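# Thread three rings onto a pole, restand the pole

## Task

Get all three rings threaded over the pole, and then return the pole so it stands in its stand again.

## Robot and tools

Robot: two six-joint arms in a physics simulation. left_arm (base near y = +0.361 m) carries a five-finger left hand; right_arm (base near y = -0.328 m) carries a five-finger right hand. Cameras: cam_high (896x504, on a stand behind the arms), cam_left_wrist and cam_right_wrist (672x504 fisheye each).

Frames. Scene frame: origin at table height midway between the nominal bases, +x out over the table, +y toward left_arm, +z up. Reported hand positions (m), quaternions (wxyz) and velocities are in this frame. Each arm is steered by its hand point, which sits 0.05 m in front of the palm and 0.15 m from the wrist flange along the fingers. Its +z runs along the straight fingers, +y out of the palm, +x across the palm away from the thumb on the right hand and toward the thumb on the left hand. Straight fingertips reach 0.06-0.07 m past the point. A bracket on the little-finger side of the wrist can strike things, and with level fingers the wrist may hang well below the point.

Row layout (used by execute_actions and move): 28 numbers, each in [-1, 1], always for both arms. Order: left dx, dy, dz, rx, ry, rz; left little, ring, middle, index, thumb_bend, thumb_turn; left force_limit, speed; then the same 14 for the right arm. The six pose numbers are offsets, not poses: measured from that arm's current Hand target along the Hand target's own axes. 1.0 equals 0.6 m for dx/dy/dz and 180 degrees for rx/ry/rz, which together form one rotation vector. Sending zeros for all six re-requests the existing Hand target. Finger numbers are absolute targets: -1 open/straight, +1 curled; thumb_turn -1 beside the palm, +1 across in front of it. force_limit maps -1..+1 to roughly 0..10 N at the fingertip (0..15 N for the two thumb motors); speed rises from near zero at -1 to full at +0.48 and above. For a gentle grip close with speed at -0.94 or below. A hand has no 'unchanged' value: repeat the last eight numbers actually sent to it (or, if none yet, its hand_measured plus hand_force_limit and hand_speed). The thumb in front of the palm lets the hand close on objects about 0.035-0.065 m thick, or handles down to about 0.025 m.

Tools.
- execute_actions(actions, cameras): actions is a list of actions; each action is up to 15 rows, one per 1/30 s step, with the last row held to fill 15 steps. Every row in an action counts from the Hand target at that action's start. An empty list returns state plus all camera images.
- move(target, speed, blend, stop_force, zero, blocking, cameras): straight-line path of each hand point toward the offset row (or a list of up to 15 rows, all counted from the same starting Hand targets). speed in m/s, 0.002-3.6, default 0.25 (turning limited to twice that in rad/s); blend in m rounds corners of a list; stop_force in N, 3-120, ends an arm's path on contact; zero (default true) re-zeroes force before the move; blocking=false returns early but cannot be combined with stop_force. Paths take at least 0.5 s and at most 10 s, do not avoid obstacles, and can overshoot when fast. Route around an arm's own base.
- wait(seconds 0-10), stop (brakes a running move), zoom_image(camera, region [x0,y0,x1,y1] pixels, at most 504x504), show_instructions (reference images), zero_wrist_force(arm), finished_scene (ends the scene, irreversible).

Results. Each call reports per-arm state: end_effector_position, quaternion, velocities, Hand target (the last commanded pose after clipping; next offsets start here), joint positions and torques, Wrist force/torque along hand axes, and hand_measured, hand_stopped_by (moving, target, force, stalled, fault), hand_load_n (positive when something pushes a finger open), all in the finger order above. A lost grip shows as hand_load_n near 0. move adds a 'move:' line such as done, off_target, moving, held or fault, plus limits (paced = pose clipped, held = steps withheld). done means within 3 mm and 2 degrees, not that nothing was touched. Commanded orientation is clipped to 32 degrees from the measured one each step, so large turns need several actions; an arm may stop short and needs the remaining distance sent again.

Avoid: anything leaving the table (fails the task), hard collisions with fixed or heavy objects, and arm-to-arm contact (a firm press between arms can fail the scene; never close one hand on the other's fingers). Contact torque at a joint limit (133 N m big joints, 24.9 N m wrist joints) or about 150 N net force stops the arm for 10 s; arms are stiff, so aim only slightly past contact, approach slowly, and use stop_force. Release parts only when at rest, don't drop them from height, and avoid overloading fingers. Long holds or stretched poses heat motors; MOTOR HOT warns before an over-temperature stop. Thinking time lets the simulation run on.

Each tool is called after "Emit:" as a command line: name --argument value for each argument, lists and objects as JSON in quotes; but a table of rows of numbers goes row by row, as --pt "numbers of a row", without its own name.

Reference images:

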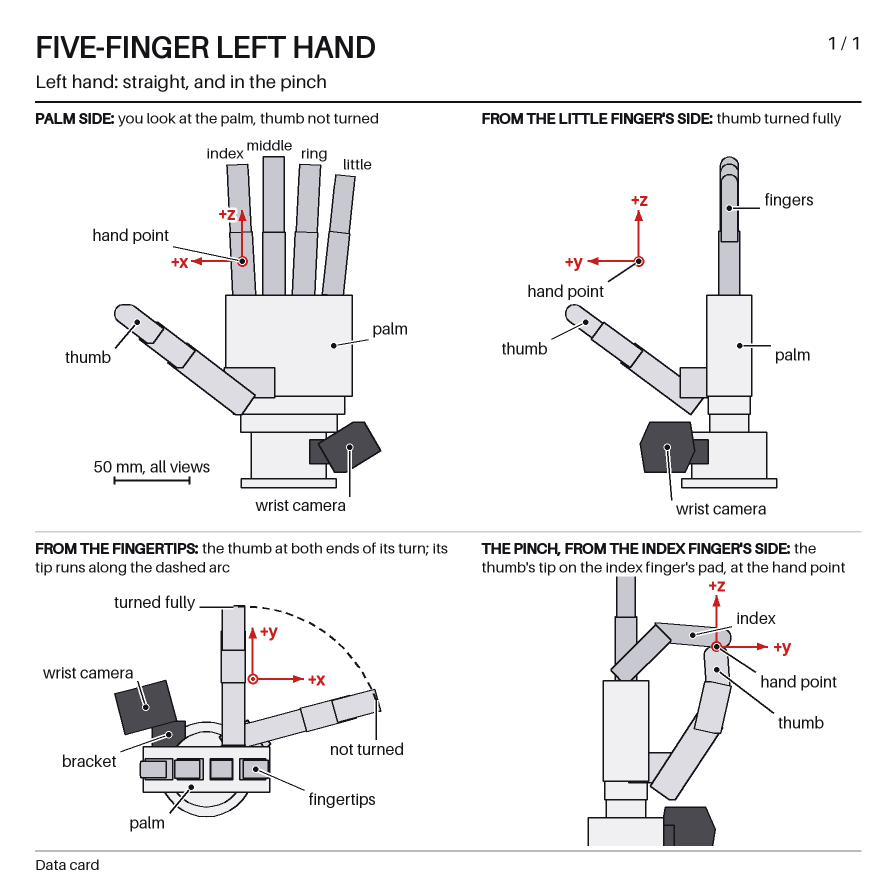

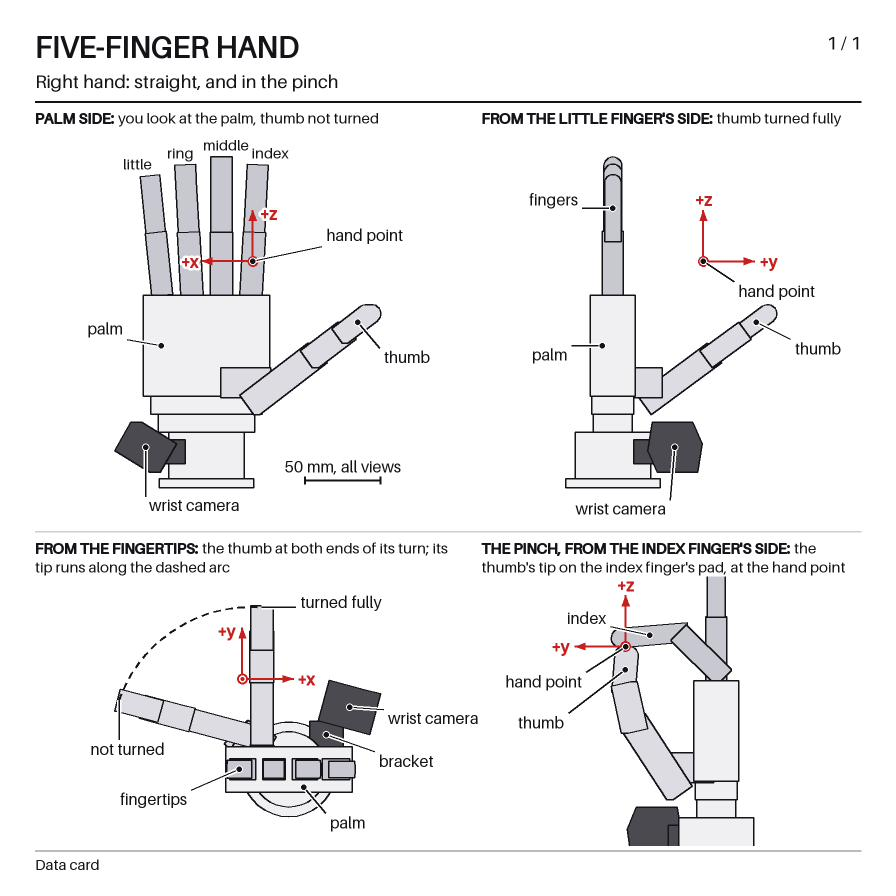

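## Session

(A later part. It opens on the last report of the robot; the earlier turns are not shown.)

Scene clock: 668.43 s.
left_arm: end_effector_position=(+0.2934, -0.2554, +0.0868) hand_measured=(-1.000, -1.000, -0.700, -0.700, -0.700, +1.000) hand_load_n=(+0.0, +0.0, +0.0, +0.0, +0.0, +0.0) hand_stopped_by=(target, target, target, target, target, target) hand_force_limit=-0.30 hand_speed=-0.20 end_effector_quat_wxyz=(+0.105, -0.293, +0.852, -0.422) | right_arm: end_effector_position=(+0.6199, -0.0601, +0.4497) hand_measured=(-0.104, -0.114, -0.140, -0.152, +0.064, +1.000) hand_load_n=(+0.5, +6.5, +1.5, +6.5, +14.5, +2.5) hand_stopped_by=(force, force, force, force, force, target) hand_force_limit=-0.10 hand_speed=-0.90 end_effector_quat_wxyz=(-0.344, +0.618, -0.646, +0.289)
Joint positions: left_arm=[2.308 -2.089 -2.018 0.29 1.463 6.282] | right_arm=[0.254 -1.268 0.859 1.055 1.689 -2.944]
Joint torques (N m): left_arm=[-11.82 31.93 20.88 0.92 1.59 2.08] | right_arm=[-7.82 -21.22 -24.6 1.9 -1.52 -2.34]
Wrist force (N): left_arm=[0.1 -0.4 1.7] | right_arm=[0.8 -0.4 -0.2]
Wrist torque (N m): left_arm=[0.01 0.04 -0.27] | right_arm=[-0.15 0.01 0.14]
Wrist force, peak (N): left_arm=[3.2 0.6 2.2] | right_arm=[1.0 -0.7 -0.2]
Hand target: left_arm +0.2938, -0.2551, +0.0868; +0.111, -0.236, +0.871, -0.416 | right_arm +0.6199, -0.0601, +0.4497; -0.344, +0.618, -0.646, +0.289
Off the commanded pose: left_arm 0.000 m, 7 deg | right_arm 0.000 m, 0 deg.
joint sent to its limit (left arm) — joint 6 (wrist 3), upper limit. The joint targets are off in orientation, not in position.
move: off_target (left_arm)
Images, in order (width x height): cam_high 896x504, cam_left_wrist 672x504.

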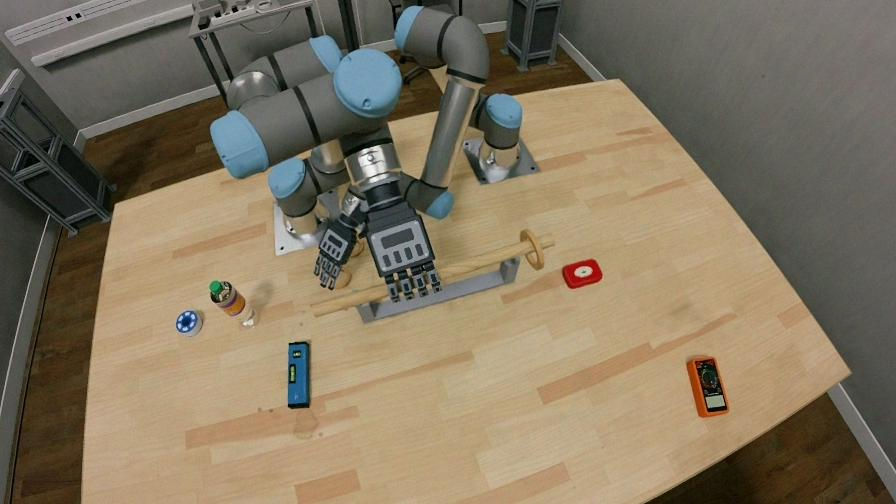

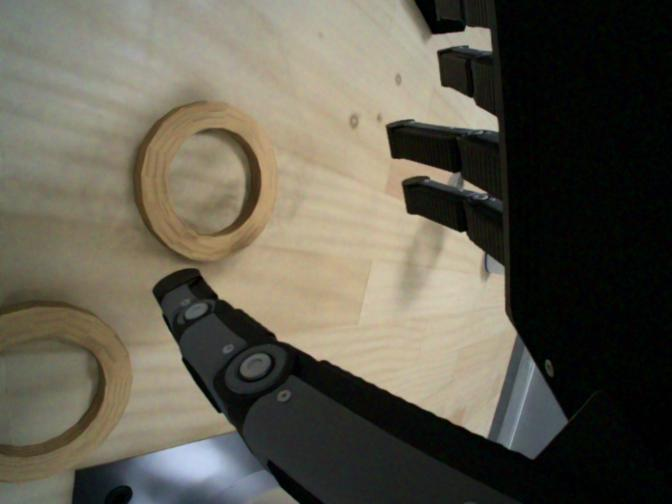

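Emit:
move --pt "-0.2547 -0.121 -0.2865 0 0 0 -1 -1 -0.7 -0.7 -0.7 1 -0.3 -0.2 0 0 0 0 0 0 0.32 0.32 0.3 0.32 0.4 1 -0.1 -0.9" --pt "-0.2547 -0.121 -0.2865 0 0 -0.5 -1 -1 -0.7 -0.7 -0.7 1 -0.3 -0.2 0 0 0 0 0 0 0.32 0.32 0.3 0.32 0.4 1 -0.1 -0.9" --pt "-0.2547 -0.121 -0.2865 0 0 -1 -1 -1 -0.7 -0.7 -0.7 1 -0.3 -0.2 0 0 0 0 0 0 0.32 0.32 0.3 0.32 0.4 1 -0.1 -0.9" --pt "-0.2547 -0.121 -0.2865 0 0 0.5 -1 -1 -0.7 -0.7 -0.7 1 -0.3 -0.2 0 0 0 0 0 0 0.32 0.32 0.3 0.32 0.4 1 -0.1 -0.9" --pt "-0.2547 -0.121 -0.2865 0 0 0 -1 -1 -0.7 -0.7 -0.7 1 -0.3 -0.2 0 0 0 0 0 0 0.32 0.32 0.3 0.32 0.4 1 -0.1 -0.9" --speed '[0.3,0.7,0.7,0.7,0.7]' --cameras '["cam_left_wrist", "cam_high"]'

Scene clock: 702.97 s.
left_arm: end_effector_position=(+0.3821, -0.1020, +0.2509) hand_measured=(-1.000, -1.000, -0.700, -0.700, -0.700, +1.000) hand_load_n=(+0.0, +0.0, +0.0, +0.0, +0.0, +0.0) hand_stopped_by=(target, target, target, target, target, target) hand_force_limit=-0.30 hand_speed=-0.20 end_effector_quat_wxyz=(+0.111, -0.236, +0.871, -0.416) | right_arm: end_effector_position=(+0.6199, -0.0601, +0.4497) hand_measured=(-0.104, -0.114, -0.140, -0.152, +0.064, +1.000) hand_load_n=(+0.5, +6.0, +1.0, +6.5, +14.0, +3.0) hand_stopped_by=(force, force, force, force, force, target) hand_force_limit=-0.10 hand_speed=-0.90 end_effector_quat_wxyz=(-0.344, +0.618, -0.646, +0.289)
Joint positions: left_arm=[2.693 -1.619 -2.068 -0.222 1.136 0.381] | right_arm=[0.254 -1.268 0.859 1.055 1.689 -2.944]
Joint torques (N m): left_arm=[14.41 20.81 12.12 4.53 -1.6 -1.89] | right_arm=[-7.88 -23.66 -24.04 1.64 -1.46 -1.98]
Wrist force (N): left_arm=[-0.1 -0.5 1.8] | right_arm=[1.0 0.0 -0.3]
Wrist torque (N m): left_arm=[0.02 0.03 -0.18] | right_arm=[-0.09 -0.02 0.16]
Wrist force, peak (N): left_arm=[-2.7 1.6 0.3] | right_arm=[1.1 0.0 -0.5]
Hand target: left_arm +0.3821, -0.1020, +0.2509; +0.111, -0.236, +0.871, -0.416 | right_arm +0.6199, -0.0601, +0.4497; -0.344, +0.618, -0.646, +0.289
Off the commanded pose: left_arm 0.000 m, 0 deg | right_arm 0.000 m, 0 deg.
move: done
Images, in order (width x height): cam_high 896x504, cam_left_wrist 672x504.

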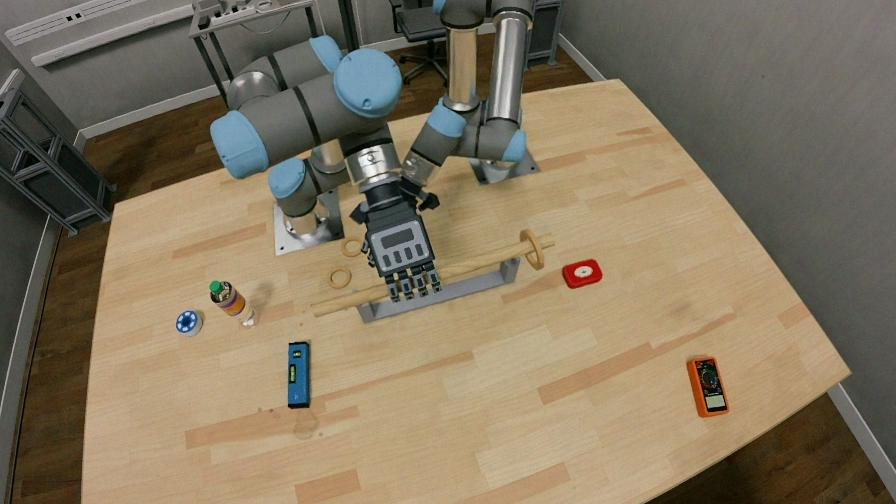

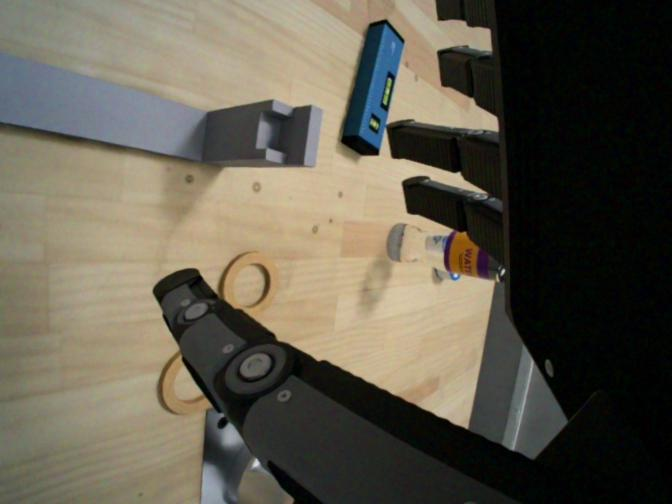

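Emit:
move --target '[0.249,0.155,0.315,0,0,0,-1,-1,-0.7,-0.7,-0.7,1,-0.3,-0.2,0,0,0,0,0,0,0.32,0.32,0.3,0.32,0.4,1,-0.1,-0.9]' --speed 0.25 --cameras '["cam_left_wrist", "cam_high"]'

Scene clock: 714.23 s.
left_arm: end_effector_position=(+0.2969, -0.2537, +0.0602) hand_measured=(-1.000, -1.000, -0.700, -0.700, -0.700, +1.000) hand_load_n=(+0.0, +0.0, +0.0, +0.0, +0.0, +0.0) hand_stopped_by=(target, target, target, target, target, target) hand_force_limit=-0.30 hand_speed=-0.20 end_effector_quat_wxyz=(+0.111, -0.236, +0.871, -0.416) | right_arm: end_effector_position=(+0.6199, -0.0601, +0.4497) hand_measured=(-0.104, -0.114, -0.140, -0.152, +0.064, +1.000) hand_load_n=(+0.5, +6.0, +1.5, +6.5, +14.5, +2.5) hand_stopped_by=(force, force, force, force, force, target) hand_force_limit=-0.10 hand_speed=-0.90 end_effector_quat_wxyz=(-0.344, +0.618, -0.646, +0.289)
Joint positions: left_arm=[2.32 -2.142 -2.011 0.32 1.417 0.122] | right_arm=[0.254 -1.268 0.859 1.055 1.689 -2.944]
Joint torques (N m): left_arm=[-12.21 29.22 19.57 4.61 1.69 -1.96] | right_arm=[-7.43 -24.63 -23.85 1.48 -1.5 -1.85]
Wrist force (N): left_arm=[-0.2 -0.5 1.8] | right_arm=[1.0 0.0 -0.3]
Wrist torque (N m): left_arm=[0.00 0.08 -0.18] | right_arm=[-0.10 -0.02 0.16]
Wrist force, peak (N): left_arm=[0.6 0.2 2.6] | right_arm=[1.2 -0.1 -0.2]
Hand target: left_arm +0.2969, -0.2538, +0.0602; +0.111, -0.236, +0.871, -0.416 | right_arm +0.6199, -0.0601, +0.4497; -0.344, +0.618, -0.646, +0.289
Off the commanded pose: left_arm 0.000 m, 0 deg | right_arm 0.000 m, 0 deg.
move: done
Images, in order (width x height): cam_high 896x504, cam_left_wrist 672x504.

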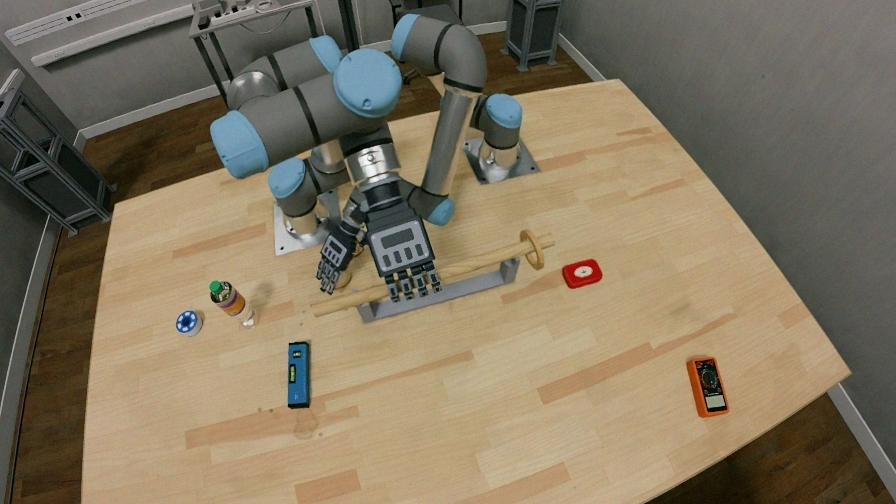

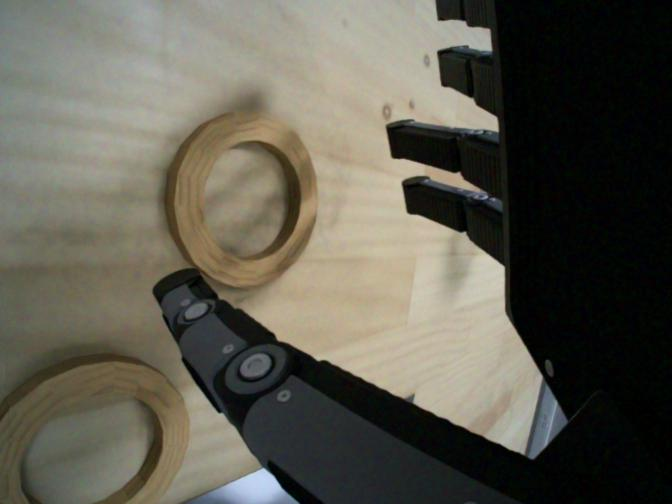

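Emit:
move --pt "-0.009 0.025 0.013 0 0 0 -1 -1 -0.66 -0.66 -0.62 1 -0.3 -0.2 0 0 0 0 0 0 0.32 0.32 0.3 0.32 0.4 1 -0.1 -0.9" --pt "-0.009 0.0553 0.0407 0 0 0 -1 -1 -0.66 -0.66 -0.62 1 -0.3 -0.2 0 0 0 0 0 0 0.32 0.32 0.3 0.32 0.4 1 -0.1 -0.9" --speed '[0.05,0.015]' --stop_force 3 --cameras '["cam_left_wrist"]'

Scene clock: 725.13 s.
left_arm: end_effector_position=(+0.3004, -0.2494, +0.0202) hand_measured=(-1.000, -1.000, -0.660, -0.660, -0.620, +1.000) hand_load_n=(+0.0, +0.0, -0.5, +0.0, +0.0, +0.0) hand_stopped_by=(target, target, target, target, target, target) hand_force_limit=-0.30 hand_speed=-0.20 end_effector_quat_wxyz=(+0.111, -0.236, +0.871, -0.416) | right_arm: end_effector_position=(+0.6199, -0.0601, +0.4497) hand_measured=(-0.104, -0.114, -0.140, -0.152, +0.064, +1.000) hand_load_n=(+0.5, +6.0, +1.5, +6.5, +14.0, +3.0) hand_stopped_by=(force, force, force, force, force, target) hand_force_limit=-0.10 hand_speed=-0.90 end_effector_quat_wxyz=(-0.344, +0.618, -0.646, +0.289)
Joint positions: left_arm=[2.331 -2.23 -2.019 0.415 1.408 0.129] | right_arm=[0.254 -1.268 0.859 1.055 1.689 -2.944]
Joint torques (N m): left_arm=[-7.28 42.78 4.2 0.67 1.29 -0.95] | right_arm=[-7.43 -25.32 -23.41 1.43 -1.54 -1.78]
Wrist force (N): left_arm=[-0.3 -2.0 -1.1] | right_arm=[0.9 -0.2 -0.3]
Wrist torque (N m): left_arm=[0.13 -0.03 -0.22] | right_arm=[-0.12 0.00 0.15]
Wrist force, peak (N): left_arm=[0.0 -6.4 -8.7] | right_arm=[1.2 -0.1 -0.2]
Hand target: left_arm +0.3004, -0.2494, +0.0202; +0.111, -0.236, +0.871, -0.416 (not the last commanded pose) | right_arm +0.6199, -0.0601, +0.4497; -0.344, +0.618, -0.646, +0.289
Off the commanded pose: left_arm 0.001 m, 0 deg | right_arm 0.000 m, 0 deg.
move: contact (left_arm); path passed 1 of 2 targets
Images, in order (width x height): cam_left_wrist 672x504.

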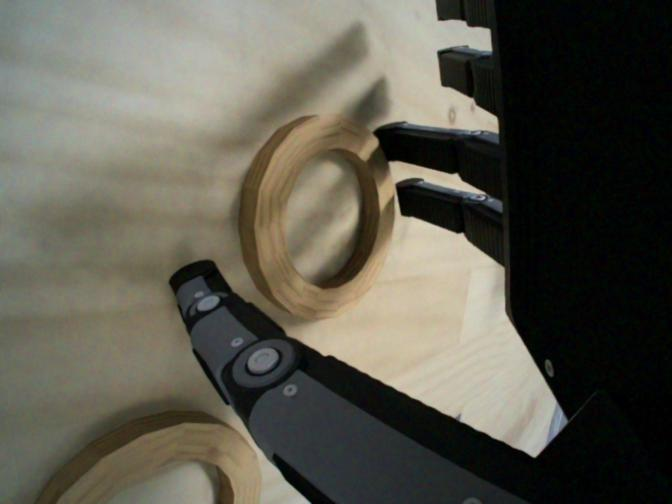

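Emit:
move --pt "0.0 -0.0046 -0.0037 0 0 0 -1 -1 -0.68 -0.68 -0.6 1 -0.3 -0.2 0 0 0 0 0 0 0.32 0.32 0.3 0.32 0.4 1 -0.1 -0.9" --pt "0.008 -0.009 0.0045 0 0 0 -1 -1 -0.68 -0.68 -0.6 1 -0.3 -0.2 0 0 0 0 0 0 0.32 0.32 0.3 0.32 0.4 1 -0.1 -0.9" --pt "0.008 -0.0052 0.0062 0 0 0 -1 -1 -0.68 -0.68 -0.6 1 -0.3 -0.2 0 0 0 0 0 0 0.32 0.32 0.3 0.32 0.4 1 -0.1 -0.9" --speed 0.05 --cameras '["cam_left_wrist"]'

Scene clock: 734.20 s.
left_arm: end_effector_position=(+0.2987, -0.2560, +0.0203) hand_measured=(-1.000, -1.000, -0.680, -0.680, -0.600, +1.000) hand_load_n=(+0.0, +0.0, +0.0, +0.0, +0.0, +0.0) hand_stopped_by=(target, target, target, target, target, target) hand_force_limit=-0.30 hand_speed=-0.20 end_effector_quat_wxyz=(+0.111, -0.236, +0.871, -0.416) | right_arm: end_effector_position=(+0.6199, -0.0601, +0.4497) hand_measured=(-0.104, -0.114, -0.140, -0.152, +0.064, +1.000) hand_load_n=(+0.5, +6.0, +1.5, +6.5, +14.5, +2.5) hand_stopped_by=(force, force, force, force, force, target) hand_force_limit=-0.10 hand_speed=-0.90 end_effector_quat_wxyz=(-0.344, +0.618, -0.646, +0.289)
Joint positions: left_arm=[2.319 -2.236 -2.003 0.407 1.417 0.122] | right_arm=[0.254 -1.268 0.859 1.055 1.689 -2.944]
Joint torques (N m): left_arm=[-2.2 30.19 4.73 4.63 -0.42 0] | right_arm=[-7.55 -25.66 -22.86 1.18 -1.52 -1.64]
Wrist force (N): left_arm=[-0.1 -0.4 1.8] | right_arm=[0.9 -0.3 -0.3]
Wrist torque (N m): left_arm=[0.02 0.05 -0.18] | right_arm=[-0.14 0.00 0.14]
Wrist force, peak (N): left_arm=[-0.5 -2.3 -1.2] | right_arm=[1.1 -0.3 -0.1]
Hand target: left_arm +0.2987, -0.2560, +0.0203; +0.111, -0.236, +0.871, -0.416 | right_arm +0.6199, -0.0601, +0.4497; -0.344, +0.618, -0.646, +0.289
Off the commanded pose: left_arm 0.000 m, 0 deg | right_arm 0.000 m, 0 deg.
move: done
Images, in order (width x height): cam_left_wrist 672x504.

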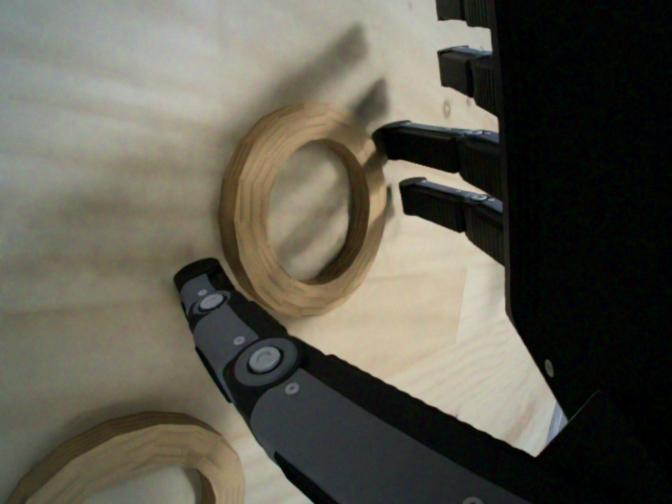

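Emit:
move --target '[0,0,0,0,0,0,-1,-1,-0.4,-0.35,-0.28,1,-0.3,-0.85,0,0,0,0,0,0,0.32,0.32,0.3,0.32,0.4,1,-0.1,-0.9]' --cameras '["cam_left_wrist"]'

Scene clock: 737.63 s.
left_arm: end_effector_position=(+0.2987, -0.2560, +0.0203) hand_measured=(-1.000, -1.000, -0.642, -0.488, -0.504, +1.000) hand_load_n=(+0.0, +0.0, +8.0, +7.5, +5.5, -0.5) hand_stopped_by=(target, target, force, force, force, target) hand_force_limit=-0.30 hand_speed=-0.85 end_effector_quat_wxyz=(+0.111, -0.236, +0.871, -0.416) | right_arm: end_effector_position=(+0.6199, -0.0601, +0.4497) hand_measured=(-0.104, -0.114, -0.140, -0.152, +0.064, +1.000) hand_load_n=(+0.5, +6.5, +1.0, +6.5, +14.5, +2.5) hand_stopped_by=(force, force, force, force, force, target) hand_force_limit=-0.10 hand_speed=-0.90 end_effector_quat_wxyz=(-0.344, +0.618, -0.646, +0.289)
Joint positions: left_arm=[2.319 -2.236 -2.003 0.407 1.417 0.122] | right_arm=[0.254 -1.268 0.859 1.055 1.689 -2.944]
Joint torques (N m): left_arm=[12.01 29.49 3.98 -1.97 -1.1 1.86] | right_arm=[-7.2 -25.89 -23.17 1.13 -1.51 -1.64]
Wrist force (N): left_arm=[0.2 -12.3 -0.4] | right_arm=[0.8 -0.1 -0.2]
Wrist torque (N m): left_arm=[0.20 0.06 0.04] | right_arm=[-0.12 0.02 0.14]
Wrist force, peak (N): left_arm=[0.3 -12.8 -0.3] | right_arm=[1.1 -0.3 -0.3]
Hand target: left_arm +0.2987, -0.2560, +0.0203; +0.111, -0.236, +0.871, -0.416 | right_arm +0.6199, -0.0601, +0.4497; -0.344, +0.618, -0.646, +0.289
Off the commanded pose: left_arm 0.000 m, 0 deg | right_arm 0.000 m, 0 deg.
move: done
Images, in order (width x height): cam_left_wrist 672x504.

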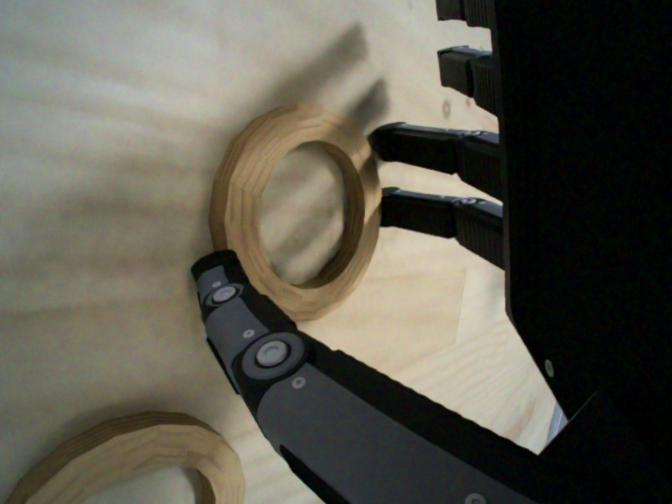

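Emit:
move --target '[0,-0.1295,-0.1048,0,0,0,-1,-1,-0.4,-0.35,-0.28,1,-0.3,-0.85,0,0,0,0,0,0,0.32,0.32,0.3,0.32,0.4,1,-0.1,-0.9]' --speed 0.1 --cameras '["cam_left_wrist"]'

Scene clock: 741.93 s.
left_arm: end_effector_position=(+0.2991, -0.2559, +0.1202) hand_measured=(-1.000, -1.000, -0.642, -0.488, -0.502, +1.000) hand_load_n=(+0.0, +0.0, +0.0, +0.5, +0.0, +0.0) hand_stopped_by=(target, target, force, force, force, target) hand_force_limit=-0.30 hand_speed=-0.85 end_effector_quat_wxyz=(+0.111, -0.236, +0.871, -0.416) | right_arm: end_effector_position=(+0.6199, -0.0601, +0.4497) hand_measured=(-0.104, -0.114, -0.140, -0.152, +0.064, +1.000) hand_load_n=(+0.5, +6.0, +1.0, +6.5, +14.5, +2.5) hand_stopped_by=(force, force, force, force, force, target) hand_force_limit=-0.10 hand_speed=-0.90 end_effector_quat_wxyz=(-0.344, +0.618, -0.646, +0.289)
Joint positions: left_arm=[2.32 -2.022 -1.98 0.169 1.416 0.122] | right_arm=[0.254 -1.268 0.859 1.055 1.689 -2.944]
Joint torques (N m): left_arm=[14.36 40.8 21.69 1.04 -1.65 2.08] | right_arm=[-7.52 -26.13 -22.35 1.19 -1.59 -1.58]
Wrist force (N): left_arm=[-0.2 -0.7 1.6] | right_arm=[0.9 -0.2 -0.3]
Wrist torque (N m): left_arm=[-0.02 0.07 -0.22] | right_arm=[-0.13 0.00 0.15]
Wrist force, peak (N): left_arm=[0.3 -12.9 -0.7] | right_arm=[1.2 -0.1 -0.2]
Hand target: left_arm +0.2991, -0.2559, +0.1202; +0.111, -0.236, +0.871, -0.416 | right_arm +0.6199, -0.0601, +0.4497; -0.344, +0.618, -0.646, +0.289
Off the commanded pose: left_arm 0.000 m, 0 deg | right_arm 0.000 m, 0 deg.
move: done
Images, in order (width x height): cam_left_wrist 672x504.

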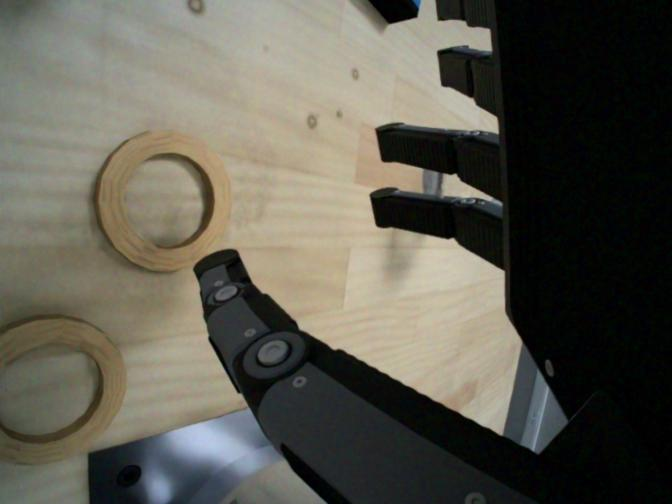

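Emit:
move --target '[-0.0057,0.1093,0.0768,0,0,0,-1,-1,-0.72,-0.72,-0.66,1,-0.3,-0.2,0,0,0,0,0,0,0.32,0.32,0.3,0.32,0.4,1,-0.1,-0.9]' --speed 0.15 --cameras '["cam_left_wrist"]'

Scene clock: 756.87 s.
left_arm: end_effector_position=(+0.2990, -0.2496, +0.0403) hand_measured=(-1.000, -1.000, -0.720, -0.720, -0.660, +1.000) hand_load_n=(+0.0, +0.0, +0.0, +0.0, +0.0, +0.0) hand_stopped_by=(target, target, target, target, target, target) hand_force_limit=-0.30 hand_speed=-0.20 end_effector_quat_wxyz=(+0.111, -0.236, +0.871, -0.416) | right_arm: end_effector_position=(+0.6199, -0.0601, +0.4497) hand_measured=(-0.104, -0.114, -0.140, -0.152, +0.064, +1.000) hand_load_n=(+0.5, +6.0, +1.0, +6.5, +14.0, +3.0) hand_stopped_by=(force, force, force, force, force, target) hand_force_limit=-0.10 hand_speed=-0.90 end_effector_quat_wxyz=(-0.344, +0.618, -0.646, +0.289)
Joint positions: left_arm=[2.328 -2.183 -2.021 0.37 1.41 0.128] | right_arm=[0.254 -1.268 0.859 1.055 1.689 -2.944]
Joint torques (N m): left_arm=[14.48 28.79 18.7 4.57 -1.59 -0.43] | right_arm=[-6.84 -27.34 -22.82 1.22 -1.45 -1.42]
Wrist force (N): left_arm=[-0.1 -0.4 1.8] | right_arm=[0.9 0.0 -0.2]
Wrist torque (N m): left_arm=[0.01 0.06 -0.29] | right_arm=[-0.11 -0.01 0.15]
Wrist force, peak (N): left_arm=[-0.2 0.5 2.2] | right_arm=[1.1 -0.2 -0.3]
Hand target: left_arm +0.2990, -0.2496, +0.0402; +0.111, -0.236, +0.871, -0.416 | right_arm +0.6199, -0.0601, +0.4497; -0.344, +0.618, -0.646, +0.289
Off the commanded pose: left_arm 0.000 m, 0 deg | right_arm 0.000 m, 0 deg.
move: done
Images, in order (width x height): cam_left_wrist 672x504.

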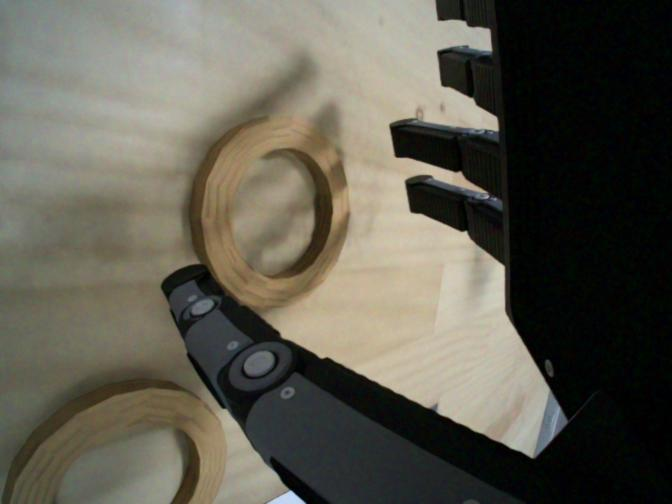

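Emit:
move --pt "-0.0017 0.0215 0.0108 0 0 0 -1 -1 -0.7 -0.7 -0.62 1 -0.3 -0.2 0 0 0 0 0 0 0.32 0.32 0.3 0.32 0.4 1 -0.1 -0.9" --speed 0.04 --cameras '["cam_left_wrist"]'

Emit:
move --target '[0,0,0,0,0,0,-1,-1,-0.4,-0.35,-0.28,1,-0.3,-0.85,0,0,0,0,0,0,0.32,0.32,0.3,0.32,0.4,1,-0.1,-0.9]' --cameras '["cam_left_wrist"]'

Scene clock: 763.17 s.
left_arm: end_effector_position=(+0.2983, -0.2464, +0.0262) hand_measured=(-1.000, -1.000, -0.700, -0.700, -0.620, +1.000) hand_load_n=(+0.0, +0.0, -0.5, +0.0, +0.0, +0.0) hand_stopped_by=(target, target, target, target, target, target) hand_force_limit=-0.30 hand_speed=-0.20 end_effector_quat_wxyz=(+0.111, -0.236, +0.871, -0.416) | right_arm: end_effector_position=(+0.6199, -0.0601, +0.4497) hand_measured=(-0.104, -0.114, -0.140, -0.152, +0.064, +1.000) hand_load_n=(+0.5, +6.0, +1.0, +6.5, +14.5, +3.0) hand_stopped_by=(force, force, force, force, force, target) hand_force_limit=-0.10 hand_speed=-0.90 end_effector_quat_wxyz=(-0.344, +0.618, -0.646, +0.289)
Joint positions: left_arm=[2.331 -2.211 -2.03 0.408 1.407 0.129] | right_arm=[0.254 -1.268 0.859 1.055 1.689 -2.944]
Joint torques (N m): left_arm=[14.12 28.71 4.33 4.82 -1.66 2.09] | right_arm=[-7.86 -27.55 -21.98 0.99 -1.46 -1.37]
Wrist force (N): left_arm=[-0.1 -0.3 1.8] | right_arm=[0.9 0.0 -0.1]
Wrist torque (N m): left_arm=[0.03 0.05 -0.30] | right_arm=[-0.11 0.00 0.15]
Wrist force, peak (N): left_arm=[-0.2 -0.4 2.1] | right_arm=[1.1 -0.2 -0.3]
Hand target: left_arm +0.2983, -0.2464, +0.0261; +0.111, -0.236, +0.871, -0.416 | right_arm +0.6199, -0.0601, +0.4497; -0.344, +0.618, -0.646, +0.289
Off the commanded pose: left_arm 0.000 m, 0 deg | right_arm 0.000 m, 0 deg.
move: done
Images, in order (width x height): cam_left_wrist 672x504.

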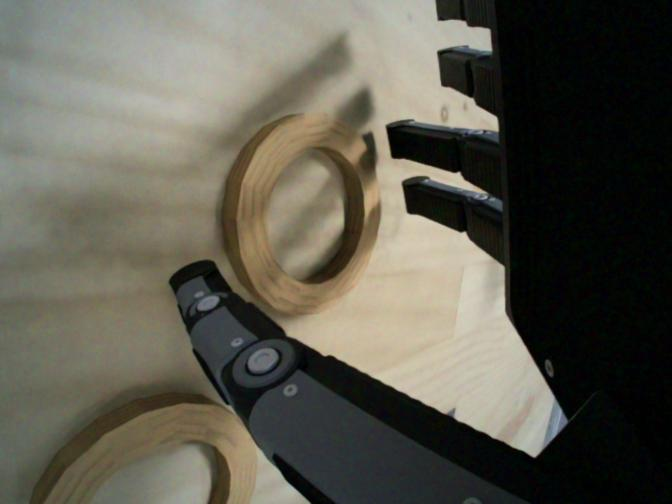

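Scene clock: 765.00 s.
left_arm: end_effector_position=(+0.2983, -0.2464, +0.0261) hand_measured=(-1.000, -1.000, -0.438, -0.350, -0.280, +1.000) hand_load_n=(+0.0, +0.0, +5.5, +0.0, +0.0, +0.0) hand_stopped_by=(target, target, force, target, target, target) hand_force_limit=-0.30 hand_speed=-0.85 end_effector_quat_wxyz=(+0.111, -0.236, +0.871, -0.416) | right_arm: end_effector_position=(+0.6199, -0.0601, +0.4497) hand_measured=(-0.104, -0.114, -0.140, -0.152, +0.064, +1.000) hand_load_n=(+0.5, +6.5, +1.5, +6.5, +14.5, +2.5) hand_stopped_by=(force, force, force, force, force, target) hand_force_limit=-0.10 hand_speed=-0.90 end_effector_quat_wxyz=(-0.344, +0.618, -0.646, +0.289)
Joint positions: left_arm=[2.331 -2.211 -2.031 0.408 1.407 0.13] | right_arm=[0.254 -1.268 0.859 1.055 1.689 -2.944]
Joint torques (N m): left_arm=[13.23 29.17 6.03 -1.01 0.31 2.01] | right_arm=[-7.17 -28.26 -22.01 1.01 -1.38 -1.36]
Wrist force (N): left_arm=[0.0 -8.3 -0.2] | right_arm=[0.9 -0.3 -0.2]
Wrist torque (N m): left_arm=[0.13 -0.02 -0.11] | right_arm=[-0.15 -0.01 0.15]
Wrist force, peak (N): left_arm=[0.0 -8.3 0.6] | right_arm=[1.1 -0.1 -0.4]
Hand target: left_arm +0.2983, -0.2464, +0.0261; +0.111, -0.236, +0.871, -0.416 | right_arm +0.6199, -0.0601, +0.4497; -0.344, +0.618, -0.646, +0.289
Off the commanded pose: left_arm 0.000 m, 0 deg | right_arm 0.000 m, 0 deg.
move: done
Images, in order (width x height): cam_left_wrist 672x504.

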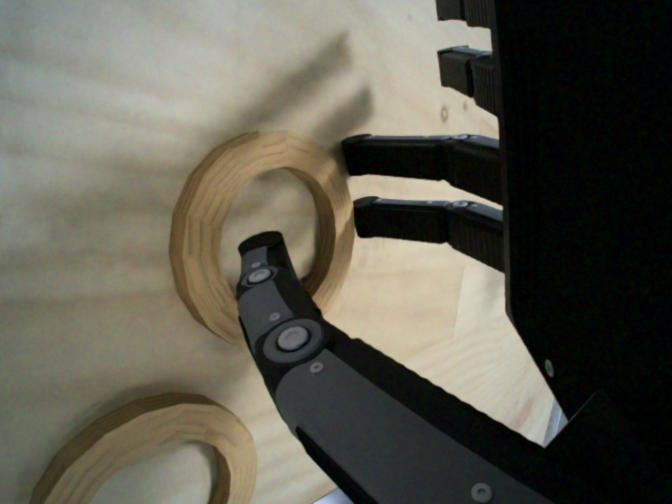

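Emit:
move --pt "0 -0.0259 -0.021 0 0 0 -1 -1 -0.4 -0.35 -0.28 1 -0.3 -0.85 0 0 0 0 0 0 0.32 0.32 0.3 0.32 0.4 1 -0.1 -0.9" --pt "0.001 -0.002 -0.0478 0.0194 0 0 -1 -1 -0.72 -0.72 -0.66 1 -0.3 -0.2 0 0 0 0 0 0 0.32 0.32 0.3 0.32 0.4 1 -0.1 -0.9" --speed 0.06 --cameras '["cam_left_wrist"]'

Scene clock: 788.27 s.
left_arm: end_effector_position=(+0.2870, -0.2281, +0.0451) hand_measured=(-1.000, -1.000, -0.720, -0.720, -0.660, +1.000) hand_load_n=(+0.0, +0.0, +0.0, +0.0, +0.0, +0.0) hand_stopped_by=(target, target, target, target, target, target) hand_force_limit=-0.30 hand_speed=-0.20 end_effector_quat_wxyz=(+0.118, -0.233, +0.858, -0.442) | right_arm: end_effector_position=(+0.6199, -0.0601, +0.4497) hand_measured=(-0.104, -0.114, -0.140, -0.152, +0.064, +1.000) hand_load_n=(+0.5, +6.0, +1.5, +6.5, +14.5, +3.0) hand_stopped_by=(force, force, force, force, force, target) hand_force_limit=-0.10 hand_speed=-0.90 end_effector_quat_wxyz=(-0.344, +0.618, -0.646, +0.289)
Joint positions: left_arm=[2.345 -2.163 -2.117 0.506 1.389 0.128] | right_arm=[0.254 -1.268 0.859 1.055 1.689 -2.944]
Joint torques (N m): left_arm=[14.22 27.64 5.88 4.07 -1.29 -1.82] | right_arm=[-7.59 -30.07 -21.78 0.8 -1.42 -1.15]
Wrist force (N): left_arm=[0.2 -0.5 1.7] | right_arm=[1.0 -0.2 -0.2]
Wrist torque (N m): left_arm=[0.02 -0.01 -0.17] | right_arm=[-0.13 -0.02 0.15]
Wrist force, peak (N): left_arm=[-0.2 -8.6 -0.2] | right_arm=[1.2 -0.1 -0.3]
Hand target: left_arm +0.2870, -0.2281, +0.0451; +0.118, -0.233, +0.858, -0.442 | right_arm +0.6199, -0.0601, +0.4497; -0.344, +0.618, -0.646, +0.289
Off the commanded pose: left_arm 0.000 m, 0 deg | right_arm 0.000 m, 0 deg.
move: done
Images, in order (width x height): cam_left_wrist 672x504.

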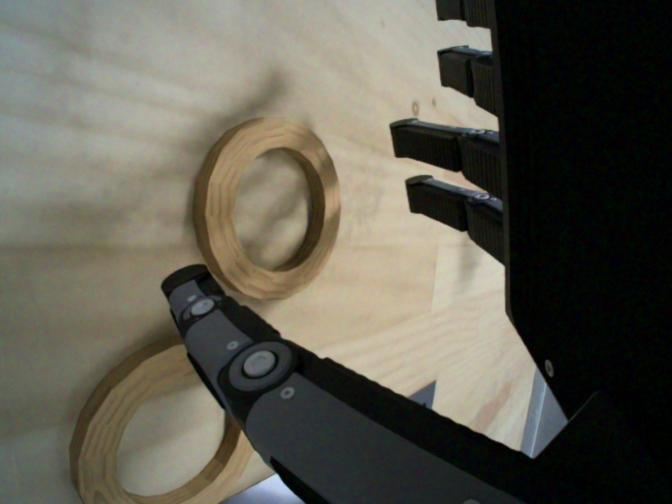

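Emit:
move --target '[-0.0006,0.0287,0.0245,0,0,0,-1,-1,-0.7,-0.7,-0.6,1,-0.3,-0.2,0,0,0,0,0,0,0.32,0.32,0.3,0.32,0.4,1,-0.1,-0.9]' --speed 0.03 --stop_force 3 --cameras '["cam_left_wrist"]'

Scene clock: 797.13 s.
left_arm: end_effector_position=(+0.2882, -0.2296, +0.0226) hand_measured=(-1.000, -1.000, -0.700, -0.700, -0.600, +1.000) hand_load_n=(+0.0, +0.0, +0.0, +0.0, +0.5, +0.5) hand_stopped_by=(target, target, target, target, target, target) hand_force_limit=-0.30 hand_speed=-0.20 end_effector_quat_wxyz=(+0.118, -0.233, +0.858, -0.442) | right_arm: end_effector_position=(+0.6199, -0.0601, +0.4497) hand_measured=(-0.104, -0.114, -0.140, -0.152, +0.064, +1.000) hand_load_n=(+0.5, +6.0, +1.5, +6.5, +14.5, +3.0) hand_stopped_by=(force, force, force, force, force, target) hand_force_limit=-0.10 hand_speed=-0.90 end_effector_quat_wxyz=(-0.344, +0.618, -0.646, +0.289)
Joint positions: left_arm=[2.345 -2.222 -2.109 0.557 1.389 0.127] | right_arm=[0.254 -1.268 0.859 1.055 1.689 -2.944]
Joint torques (N m): left_arm=[-12.37 28.15 17.16 4.56 1.44 -2.04] | right_arm=[-7.47 -30.19 -22 0.63 -1.3 -1.06]
Wrist force (N): left_arm=[0.0 -0.3 1.7] | right_arm=[0.8 -0.1 -0.2]
Wrist torque (N m): left_arm=[0.05 0.02 -0.20] | right_arm=[-0.11 0.00 0.15]
Wrist force, peak (N): left_arm=[-0.2 -0.6 2.0] | right_arm=[1.2 -0.1 -0.1]
Hand target: left_arm +0.2882, -0.2296, +0.0226; +0.118, -0.233, +0.858, -0.442 | right_arm +0.6199, -0.0601, +0.4497; -0.344, +0.618, -0.646, +0.289
Off the commanded pose: left_arm 0.000 m, 0 deg | right_arm 0.000 m, 0 deg.
move: done
Images, in order (width x height): cam_left_wrist 672x504.

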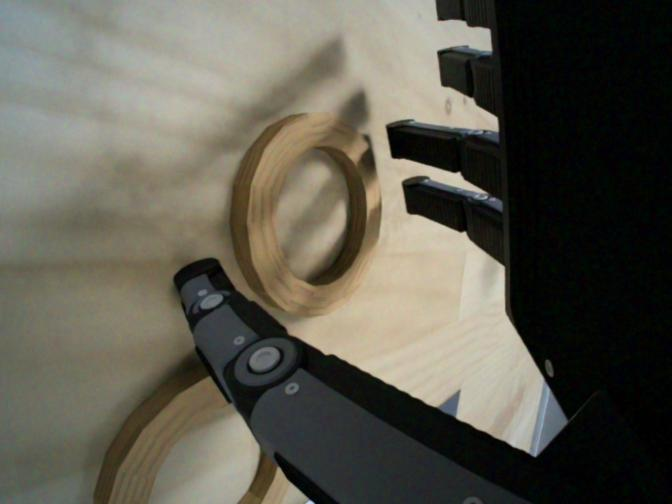

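Emit:
move --target '[0,0,0,0,0,0,-1,-1,-0.4,-0.37,-0.3,1,-0.3,-0.85,0,0,0,0,0,0,0.32,0.32,0.3,0.32,0.4,1,-0.1,-0.9]' --cameras '["cam_left_wrist"]'

Scene clock: 801.03 s.
left_arm: end_effector_position=(+0.2882, -0.2297, +0.0226) hand_measured=(-1.000, -1.000, -0.494, -0.480, -0.482, +1.000) hand_load_n=(+0.0, +0.0, +3.5, +5.0, +5.0, +0.0) hand_stopped_by=(target, target, force, force, force, target) hand_force_limit=-0.30 hand_speed=-0.85 end_effector_quat_wxyz=(+0.118, -0.233, +0.858, -0.442) | right_arm: end_effector_position=(+0.6199, -0.0601, +0.4497) hand_measured=(-0.104, -0.114, -0.140, -0.152, +0.064, +1.000) hand_load_n=(+0.5, +6.0, +1.0, +6.5, +14.0, +2.5) hand_stopped_by=(force, force, force, force, force, target) hand_force_limit=-0.10 hand_speed=-0.90 end_effector_quat_wxyz=(-0.344, +0.618, -0.646, +0.289)
Joint positions: left_arm=[2.345 -2.222 -2.109 0.557 1.389 0.127] | right_arm=[0.254 -1.268 0.859 1.055 1.689 -2.944]
Joint torques (N m): left_arm=[-11.86 28.14 11.99 1.17 1.47 -1.58] | right_arm=[-6.93 -30.99 -21.36 0.66 -1.42 -1.03]
Wrist force (N): left_arm=[0.4 -6.3 -0.8] | right_arm=[0.9 -0.1 -0.2]
Wrist torque (N m): left_arm=[-0.03 0.02 -0.12] | right_arm=[-0.12 -0.01 0.15]
Wrist force, peak (N): left_arm=[0.3 -6.9 -0.9] | right_arm=[1.1 -0.2 -0.3]
Hand target: left_arm +0.2882, -0.2296, +0.0226; +0.118, -0.233, +0.858, -0.442 | right_arm +0.6199, -0.0601, +0.4497; -0.344, +0.618, -0.646, +0.289
Off the commanded pose: left_arm 0.000 m, 0 deg | right_arm 0.000 m, 0 deg.
move: done
Images, in order (width x height): cam_left_wrist 672x504.

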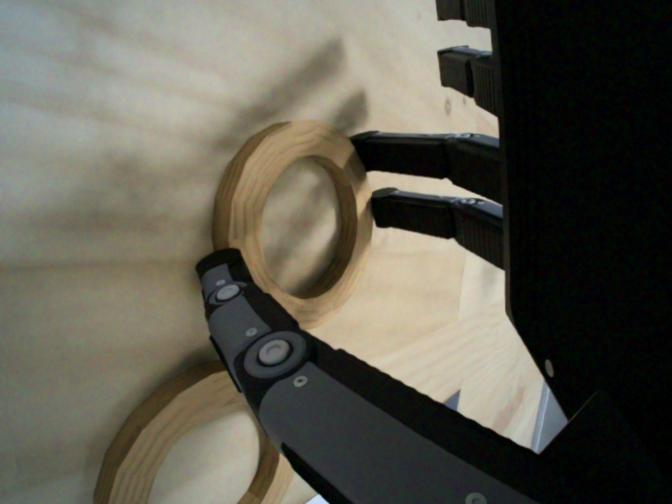

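Emit:
move --target '[0,-0.1359,-0.0969,0,0,0,-1,-1,-0.4,-0.37,-0.3,1,-0.3,-0.85,0,0,0,0,0,0,0.32,0.32,0.3,0.32,0.4,1,-0.1,-0.9]' --speed 0.06 --cameras '["cam_left_wrist"]'

Scene clock: 806.17 s.
left_arm: end_effector_position=(+0.2886, -0.2295, +0.1227) hand_measured=(-1.000, -1.000, -0.494, -0.480, -0.482, +1.000) hand_load_n=(+0.0, +0.0, +0.0, +0.0, +0.0, +0.0) hand_stopped_by=(target, target, force, force, force, target) hand_force_limit=-0.30 hand_speed=-0.85 end_effector_quat_wxyz=(+0.118, -0.233, +0.858, -0.442) | right_arm: end_effector_position=(+0.6199, -0.0601, +0.4497) hand_measured=(-0.104, -0.114, -0.140, -0.152, +0.064, +1.000) hand_load_n=(+0.5, +6.0, +1.5, +6.5, +14.5, +3.0) hand_stopped_by=(force, force, force, force, force, target) hand_force_limit=-0.10 hand_speed=-0.90 end_effector_quat_wxyz=(-0.344, +0.618, -0.646, +0.289)
Joint positions: left_arm=[2.346 -1.983 -2.092 0.301 1.388 0.128] | right_arm=[0.254 -1.268 0.859 1.055 1.689 -2.944]
Joint torques (N m): left_arm=[13.94 38.25 20.67 0.99 -1.54 2.05] | right_arm=[-7.34 -31.37 -21.17 0.59 -1.4 -0.97]
Wrist force (N): left_arm=[-0.3 -0.5 1.8] | right_arm=[0.8 0.0 -0.3]
Wrist torque (N m): left_arm=[0.01 0.08 -0.25] | right_arm=[-0.09 0.02 0.15]
Wrist force, peak (N): left_arm=[0.2 -7.1 -1.0] | right_arm=[1.1 0.0 -0.3]
Hand target: left_arm +0.2886, -0.2295, +0.1227; +0.118, -0.233, +0.858, -0.442 | right_arm +0.6199, -0.0601, +0.4497; -0.344, +0.618, -0.646, +0.289
Off the commanded pose: left_arm 0.000 m, 0 deg | right_arm 0.000 m, 0 deg.
move: done
Images, in order (width x height): cam_left_wrist 672x504.

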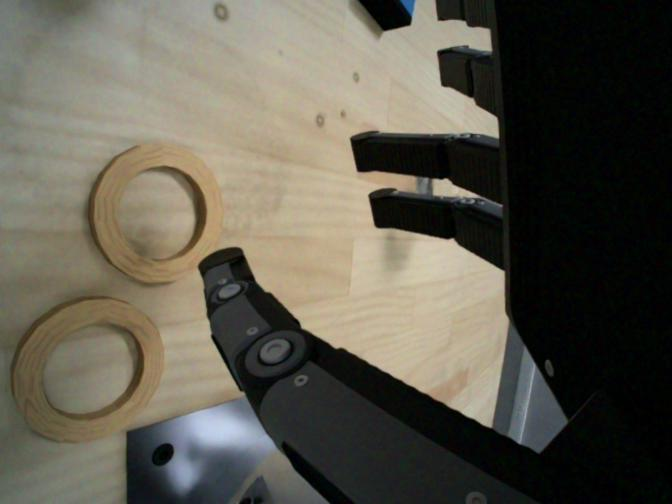

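Emit:
move --target '[0.0017,0.1195,0.07,0,0,0,-1,-1,-0.76,-0.7,-0.62,1,-0.3,-0.2,0,0,0,0,0,0,0.32,0.32,0.3,0.32,0.4,1,-0.1,-0.9]' --speed 0.12 --cameras '["cam_left_wrist"]'

Scene clock: 820.67 s.
left_arm: end_effector_position=(+0.2837, -0.2237, +0.0400) hand_measured=(-1.000, -1.000, -0.760, -0.700, -0.620, +1.000) hand_load_n=(+0.0, +0.0, +0.0, +0.0, +0.0, +0.0) hand_stopped_by=(target, target, target, target, target, target) hand_force_limit=-0.30 hand_speed=-0.20 end_effector_quat_wxyz=(+0.118, -0.233, +0.858, -0.442) | right_arm: end_effector_position=(+0.6199, -0.0601, +0.4497) hand_measured=(-0.104, -0.114, -0.140, -0.152, +0.064, +1.000) hand_load_n=(+0.5, +6.0, +1.5, +6.5, +14.0, +3.0) hand_stopped_by=(force, force, force, force, force, target) hand_force_limit=-0.10 hand_speed=-0.90 end_effector_quat_wxyz=(-0.344, +0.618, -0.646, +0.289)
Joint positions: left_arm=[2.347 -2.17 -2.133 0.528 1.388 0.128] | right_arm=[0.254 -1.268 0.859 1.055 1.689 -2.944]
Joint torques (N m): left_arm=[4.8 25.99 17.03 4.54 -1.75 -1.93] | right_arm=[-6.98 -32.24 -21.61 0.5 -1.4 -0.85]
Wrist force (N): left_arm=[-0.2 -0.3 1.6] | right_arm=[0.8 -0.1 0.0]
Wrist torque (N m): left_arm=[0.04 0.05 -0.29] | right_arm=[-0.13 0.01 0.14]
Wrist force, peak (N): left_arm=[0.0 -2.0 1.0] | right_arm=[1.2 -0.2 -0.3]
Hand target: left_arm +0.2837, -0.2237, +0.0400; +0.118, -0.233, +0.858, -0.442 | right_arm +0.6199, -0.0601, +0.4497; -0.344, +0.618, -0.646, +0.289
Off the commanded pose: left_arm 0.000 m, 0 deg | right_arm 0.000 m, 0 deg.
move: done
Images, in order (width x height): cam_left_wrist 672x504.

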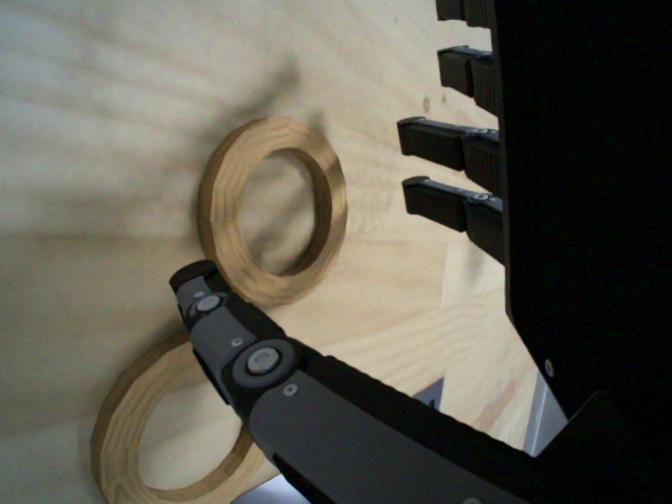

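Emit:
move --target '[-0.0005,0.0283,0.0192,0,0,0,-1,-1,-0.76,-0.7,-0.6,1,-0.3,-0.2,0,0,0,0,0,0,0.32,0.32,0.3,0.32,0.4,1,-0.1,-0.9]' --speed 0.02 --stop_force 3 --cameras '["cam_left_wrist"]'

Scene clock: 826.40 s.
left_arm: end_effector_position=(+0.2836, -0.2232, +0.0195) hand_measured=(-1.000, -1.000, -0.760, -0.700, -0.600, +1.000) hand_load_n=(+0.0, +0.0, +0.0, -0.5, +0.0, +0.0) hand_stopped_by=(target, target, target, target, target, target) hand_force_limit=-0.30 hand_speed=-0.20 end_effector_quat_wxyz=(+0.118, -0.233, +0.858, -0.442) | right_arm: end_effector_position=(+0.6199, -0.0601, +0.4497) hand_measured=(-0.104, -0.114, -0.140, -0.152, +0.064, +1.000) hand_load_n=(+0.0, +6.0, +1.5, +6.5, +14.5, +2.5) hand_stopped_by=(force, force, force, force, force, target) hand_force_limit=-0.10 hand_speed=-0.90 end_effector_quat_wxyz=(-0.344, +0.618, -0.646, +0.289)
Joint positions: left_arm=[2.347 -2.222 -2.131 0.579 1.387 0.129] | right_arm=[0.254 -1.268 0.859 1.055 1.689 -2.944]
Joint torques (N m): left_arm=[14.55 27.05 16.09 4.43 -1.52 1.92] | right_arm=[-6.82 -32.34 -20.89 0.44 -1.4 -0.77]
Wrist force (N): left_arm=[0.0 -1.3 0.8] | right_arm=[0.9 0.0 -0.3]
Wrist torque (N m): left_arm=[-0.04 0.02 -0.30] | right_arm=[-0.09 0.00 0.15]
Wrist force, peak (N): left_arm=[0.0 -0.4 2.1] | right_arm=[1.2 -0.1 -0.2]
Hand target: left_arm +0.2836, -0.2232, +0.0195; +0.118, -0.233, +0.858, -0.442 | right_arm +0.6199, -0.0601, +0.4497; -0.344, +0.618, -0.646, +0.289
Off the commanded pose: left_arm 0.000 m, 0 deg | right_arm 0.000 m, 0 deg.
move: done
Images, in order (width x height): cam_left_wrist 672x504.

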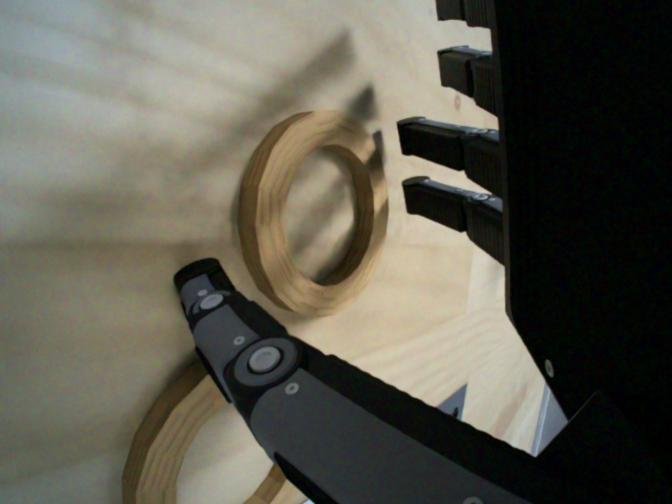

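Emit:
move --pt "0 -0.0014 -0.001 -0.0111 0 0 -1 -1 -0.76 -0.62 -0.53 1 -0.3 -0.2 0 0 0 0 0 0 0.32 0.32 0.3 0.32 0.4 1 -0.1 -0.9" --speed 0.05

Emit:
move --target '[0,0.0061,0.0046,0,0,0,-1,-1,-0.76,-0.62,-0.53,1,-0.3,-0.2,0,0,0,0,0,0,0.32,0.32,0.3,0.32,0.4,1,-0.1,-0.9]' --speed 0.01 --stop_force 4 --cameras '["cam_left_wrist"]'

Scene clock: 836.37 s.
left_arm: end_effector_position=(+0.2836, -0.2232, +0.0205) hand_measured=(-1.000, -1.000, -0.760, -0.620, -0.530, +1.000) hand_load_n=(+0.0, +0.0, +0.0, +0.0, +0.0, +0.0) hand_stopped_by=(target, target, target, target, target, target) hand_force_limit=-0.30 hand_speed=-0.20 end_effector_quat_wxyz=(+0.114, -0.235, +0.866, -0.427) | right_arm: end_effector_position=(+0.6199, -0.0601, +0.4497) hand_measured=(-0.104, -0.114, -0.140, -0.152, +0.064, +1.000) hand_load_n=(+0.5, +6.0, +1.0, +6.5, +14.5, +2.5) hand_stopped_by=(force, force, force, force, force, target) hand_force_limit=-0.10 hand_speed=-0.90 end_effector_quat_wxyz=(-0.344, +0.618, -0.646, +0.289)
Joint positions: left_arm=[2.344 -2.203 -2.121 0.515 1.394 0.133] | right_arm=[0.254 -1.268 0.859 1.055 1.689 -2.944]
Joint torques (N m): left_arm=[-12.53 41.81 16.94 0.9 1.48 1.98] | right_arm=[-7.03 -33.26 -20.66 0.29 -1.32 -0.72]
Wrist force (N): left_arm=[-0.1 -0.6 1.7] | right_arm=[0.8 -0.1 -0.2]
Wrist torque (N m): left_arm=[0.00 0.05 -0.30] | right_arm=[-0.11 0.00 0.15]
Wrist force, peak (N): left_arm=[-0.1 -1.8 0.8] | right_arm=[1.1 -0.3 -0.3]
Hand target: left_arm +0.2836, -0.2232, +0.0205; +0.114, -0.235, +0.866, -0.427 | right_arm +0.6199, -0.0601, +0.4497; -0.344, +0.618, -0.646, +0.289
Off the commanded pose: left_arm 0.000 m, 0 deg | right_arm 0.000 m, 0 deg.
move: done

Scene clock: 837.73 s.
left_arm: end_effector_position=(+0.2836, -0.2232, +0.0172) hand_measured=(-1.000, -1.000, -0.760, -0.620, -0.530, +1.000) hand_load_n=(+0.0, +0.0, +0.0, +0.0, +0.5, +0.0) hand_stopped_by=(target, target, target, target, target, target) hand_force_limit=-0.30 hand_speed=-0.20 end_effector_quat_wxyz=(+0.114, -0.235, +0.866, -0.427) | right_arm: end_effector_position=(+0.6199, -0.0601, +0.4497) hand_measured=(-0.104, -0.114, -0.140, -0.152, +0.064, +1.000) hand_load_n=(+0.5, +6.0, +1.5, +6.5, +14.5, +2.5) hand_stopped_by=(force, force, force, force, force, target) hand_force_limit=-0.10 hand_speed=-0.90 end_effector_quat_wxyz=(-0.344, +0.618, -0.646, +0.289)
Joint positions: left_arm=[2.344 -2.212 -2.12 0.523 1.394 0.133] | right_arm=[0.254 -1.268 0.859 1.055 1.689 -2.944]
Joint torques (N m): left_arm=[-9.74 39.8 2.96 0.4 1.48 1.85] | right_arm=[-7.26 -33.25 -20.21 0.46 -1.46 -0.73]
Wrist force (N): left_arm=[0.2 -3.4 -1.7] | right_arm=[0.7 -0.2 -0.2]
Wrist torque (N m): left_arm=[-0.18 -0.01 -0.26] | right_arm=[-0.13 0.02 0.14]
Wrist force, peak (N): left_arm=[0.3 -8.9 -7.3] | right_arm=[1.1 -0.1 -0.4]
Hand target: left_arm +0.2836, -0.2231, +0.0172; +0.114, -0.235, +0.866, -0.427 (not the last commanded pose) | right_arm +0.6199, -0.0601, +0.4497; -0.344, +0.618, -0.646, +0.289
Off the commanded pose: left_arm 0.001 m, 0 deg | right_arm 0.000 m, 0 deg.
move: contact (left_arm)
Images, in order (width x height): cam_left_wrist 672x504.

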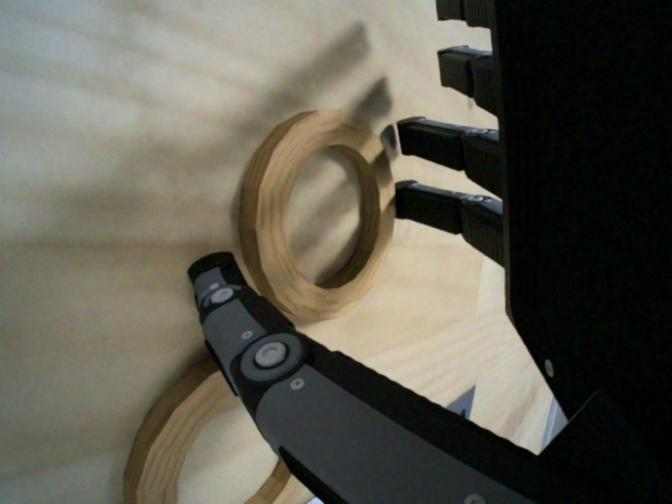

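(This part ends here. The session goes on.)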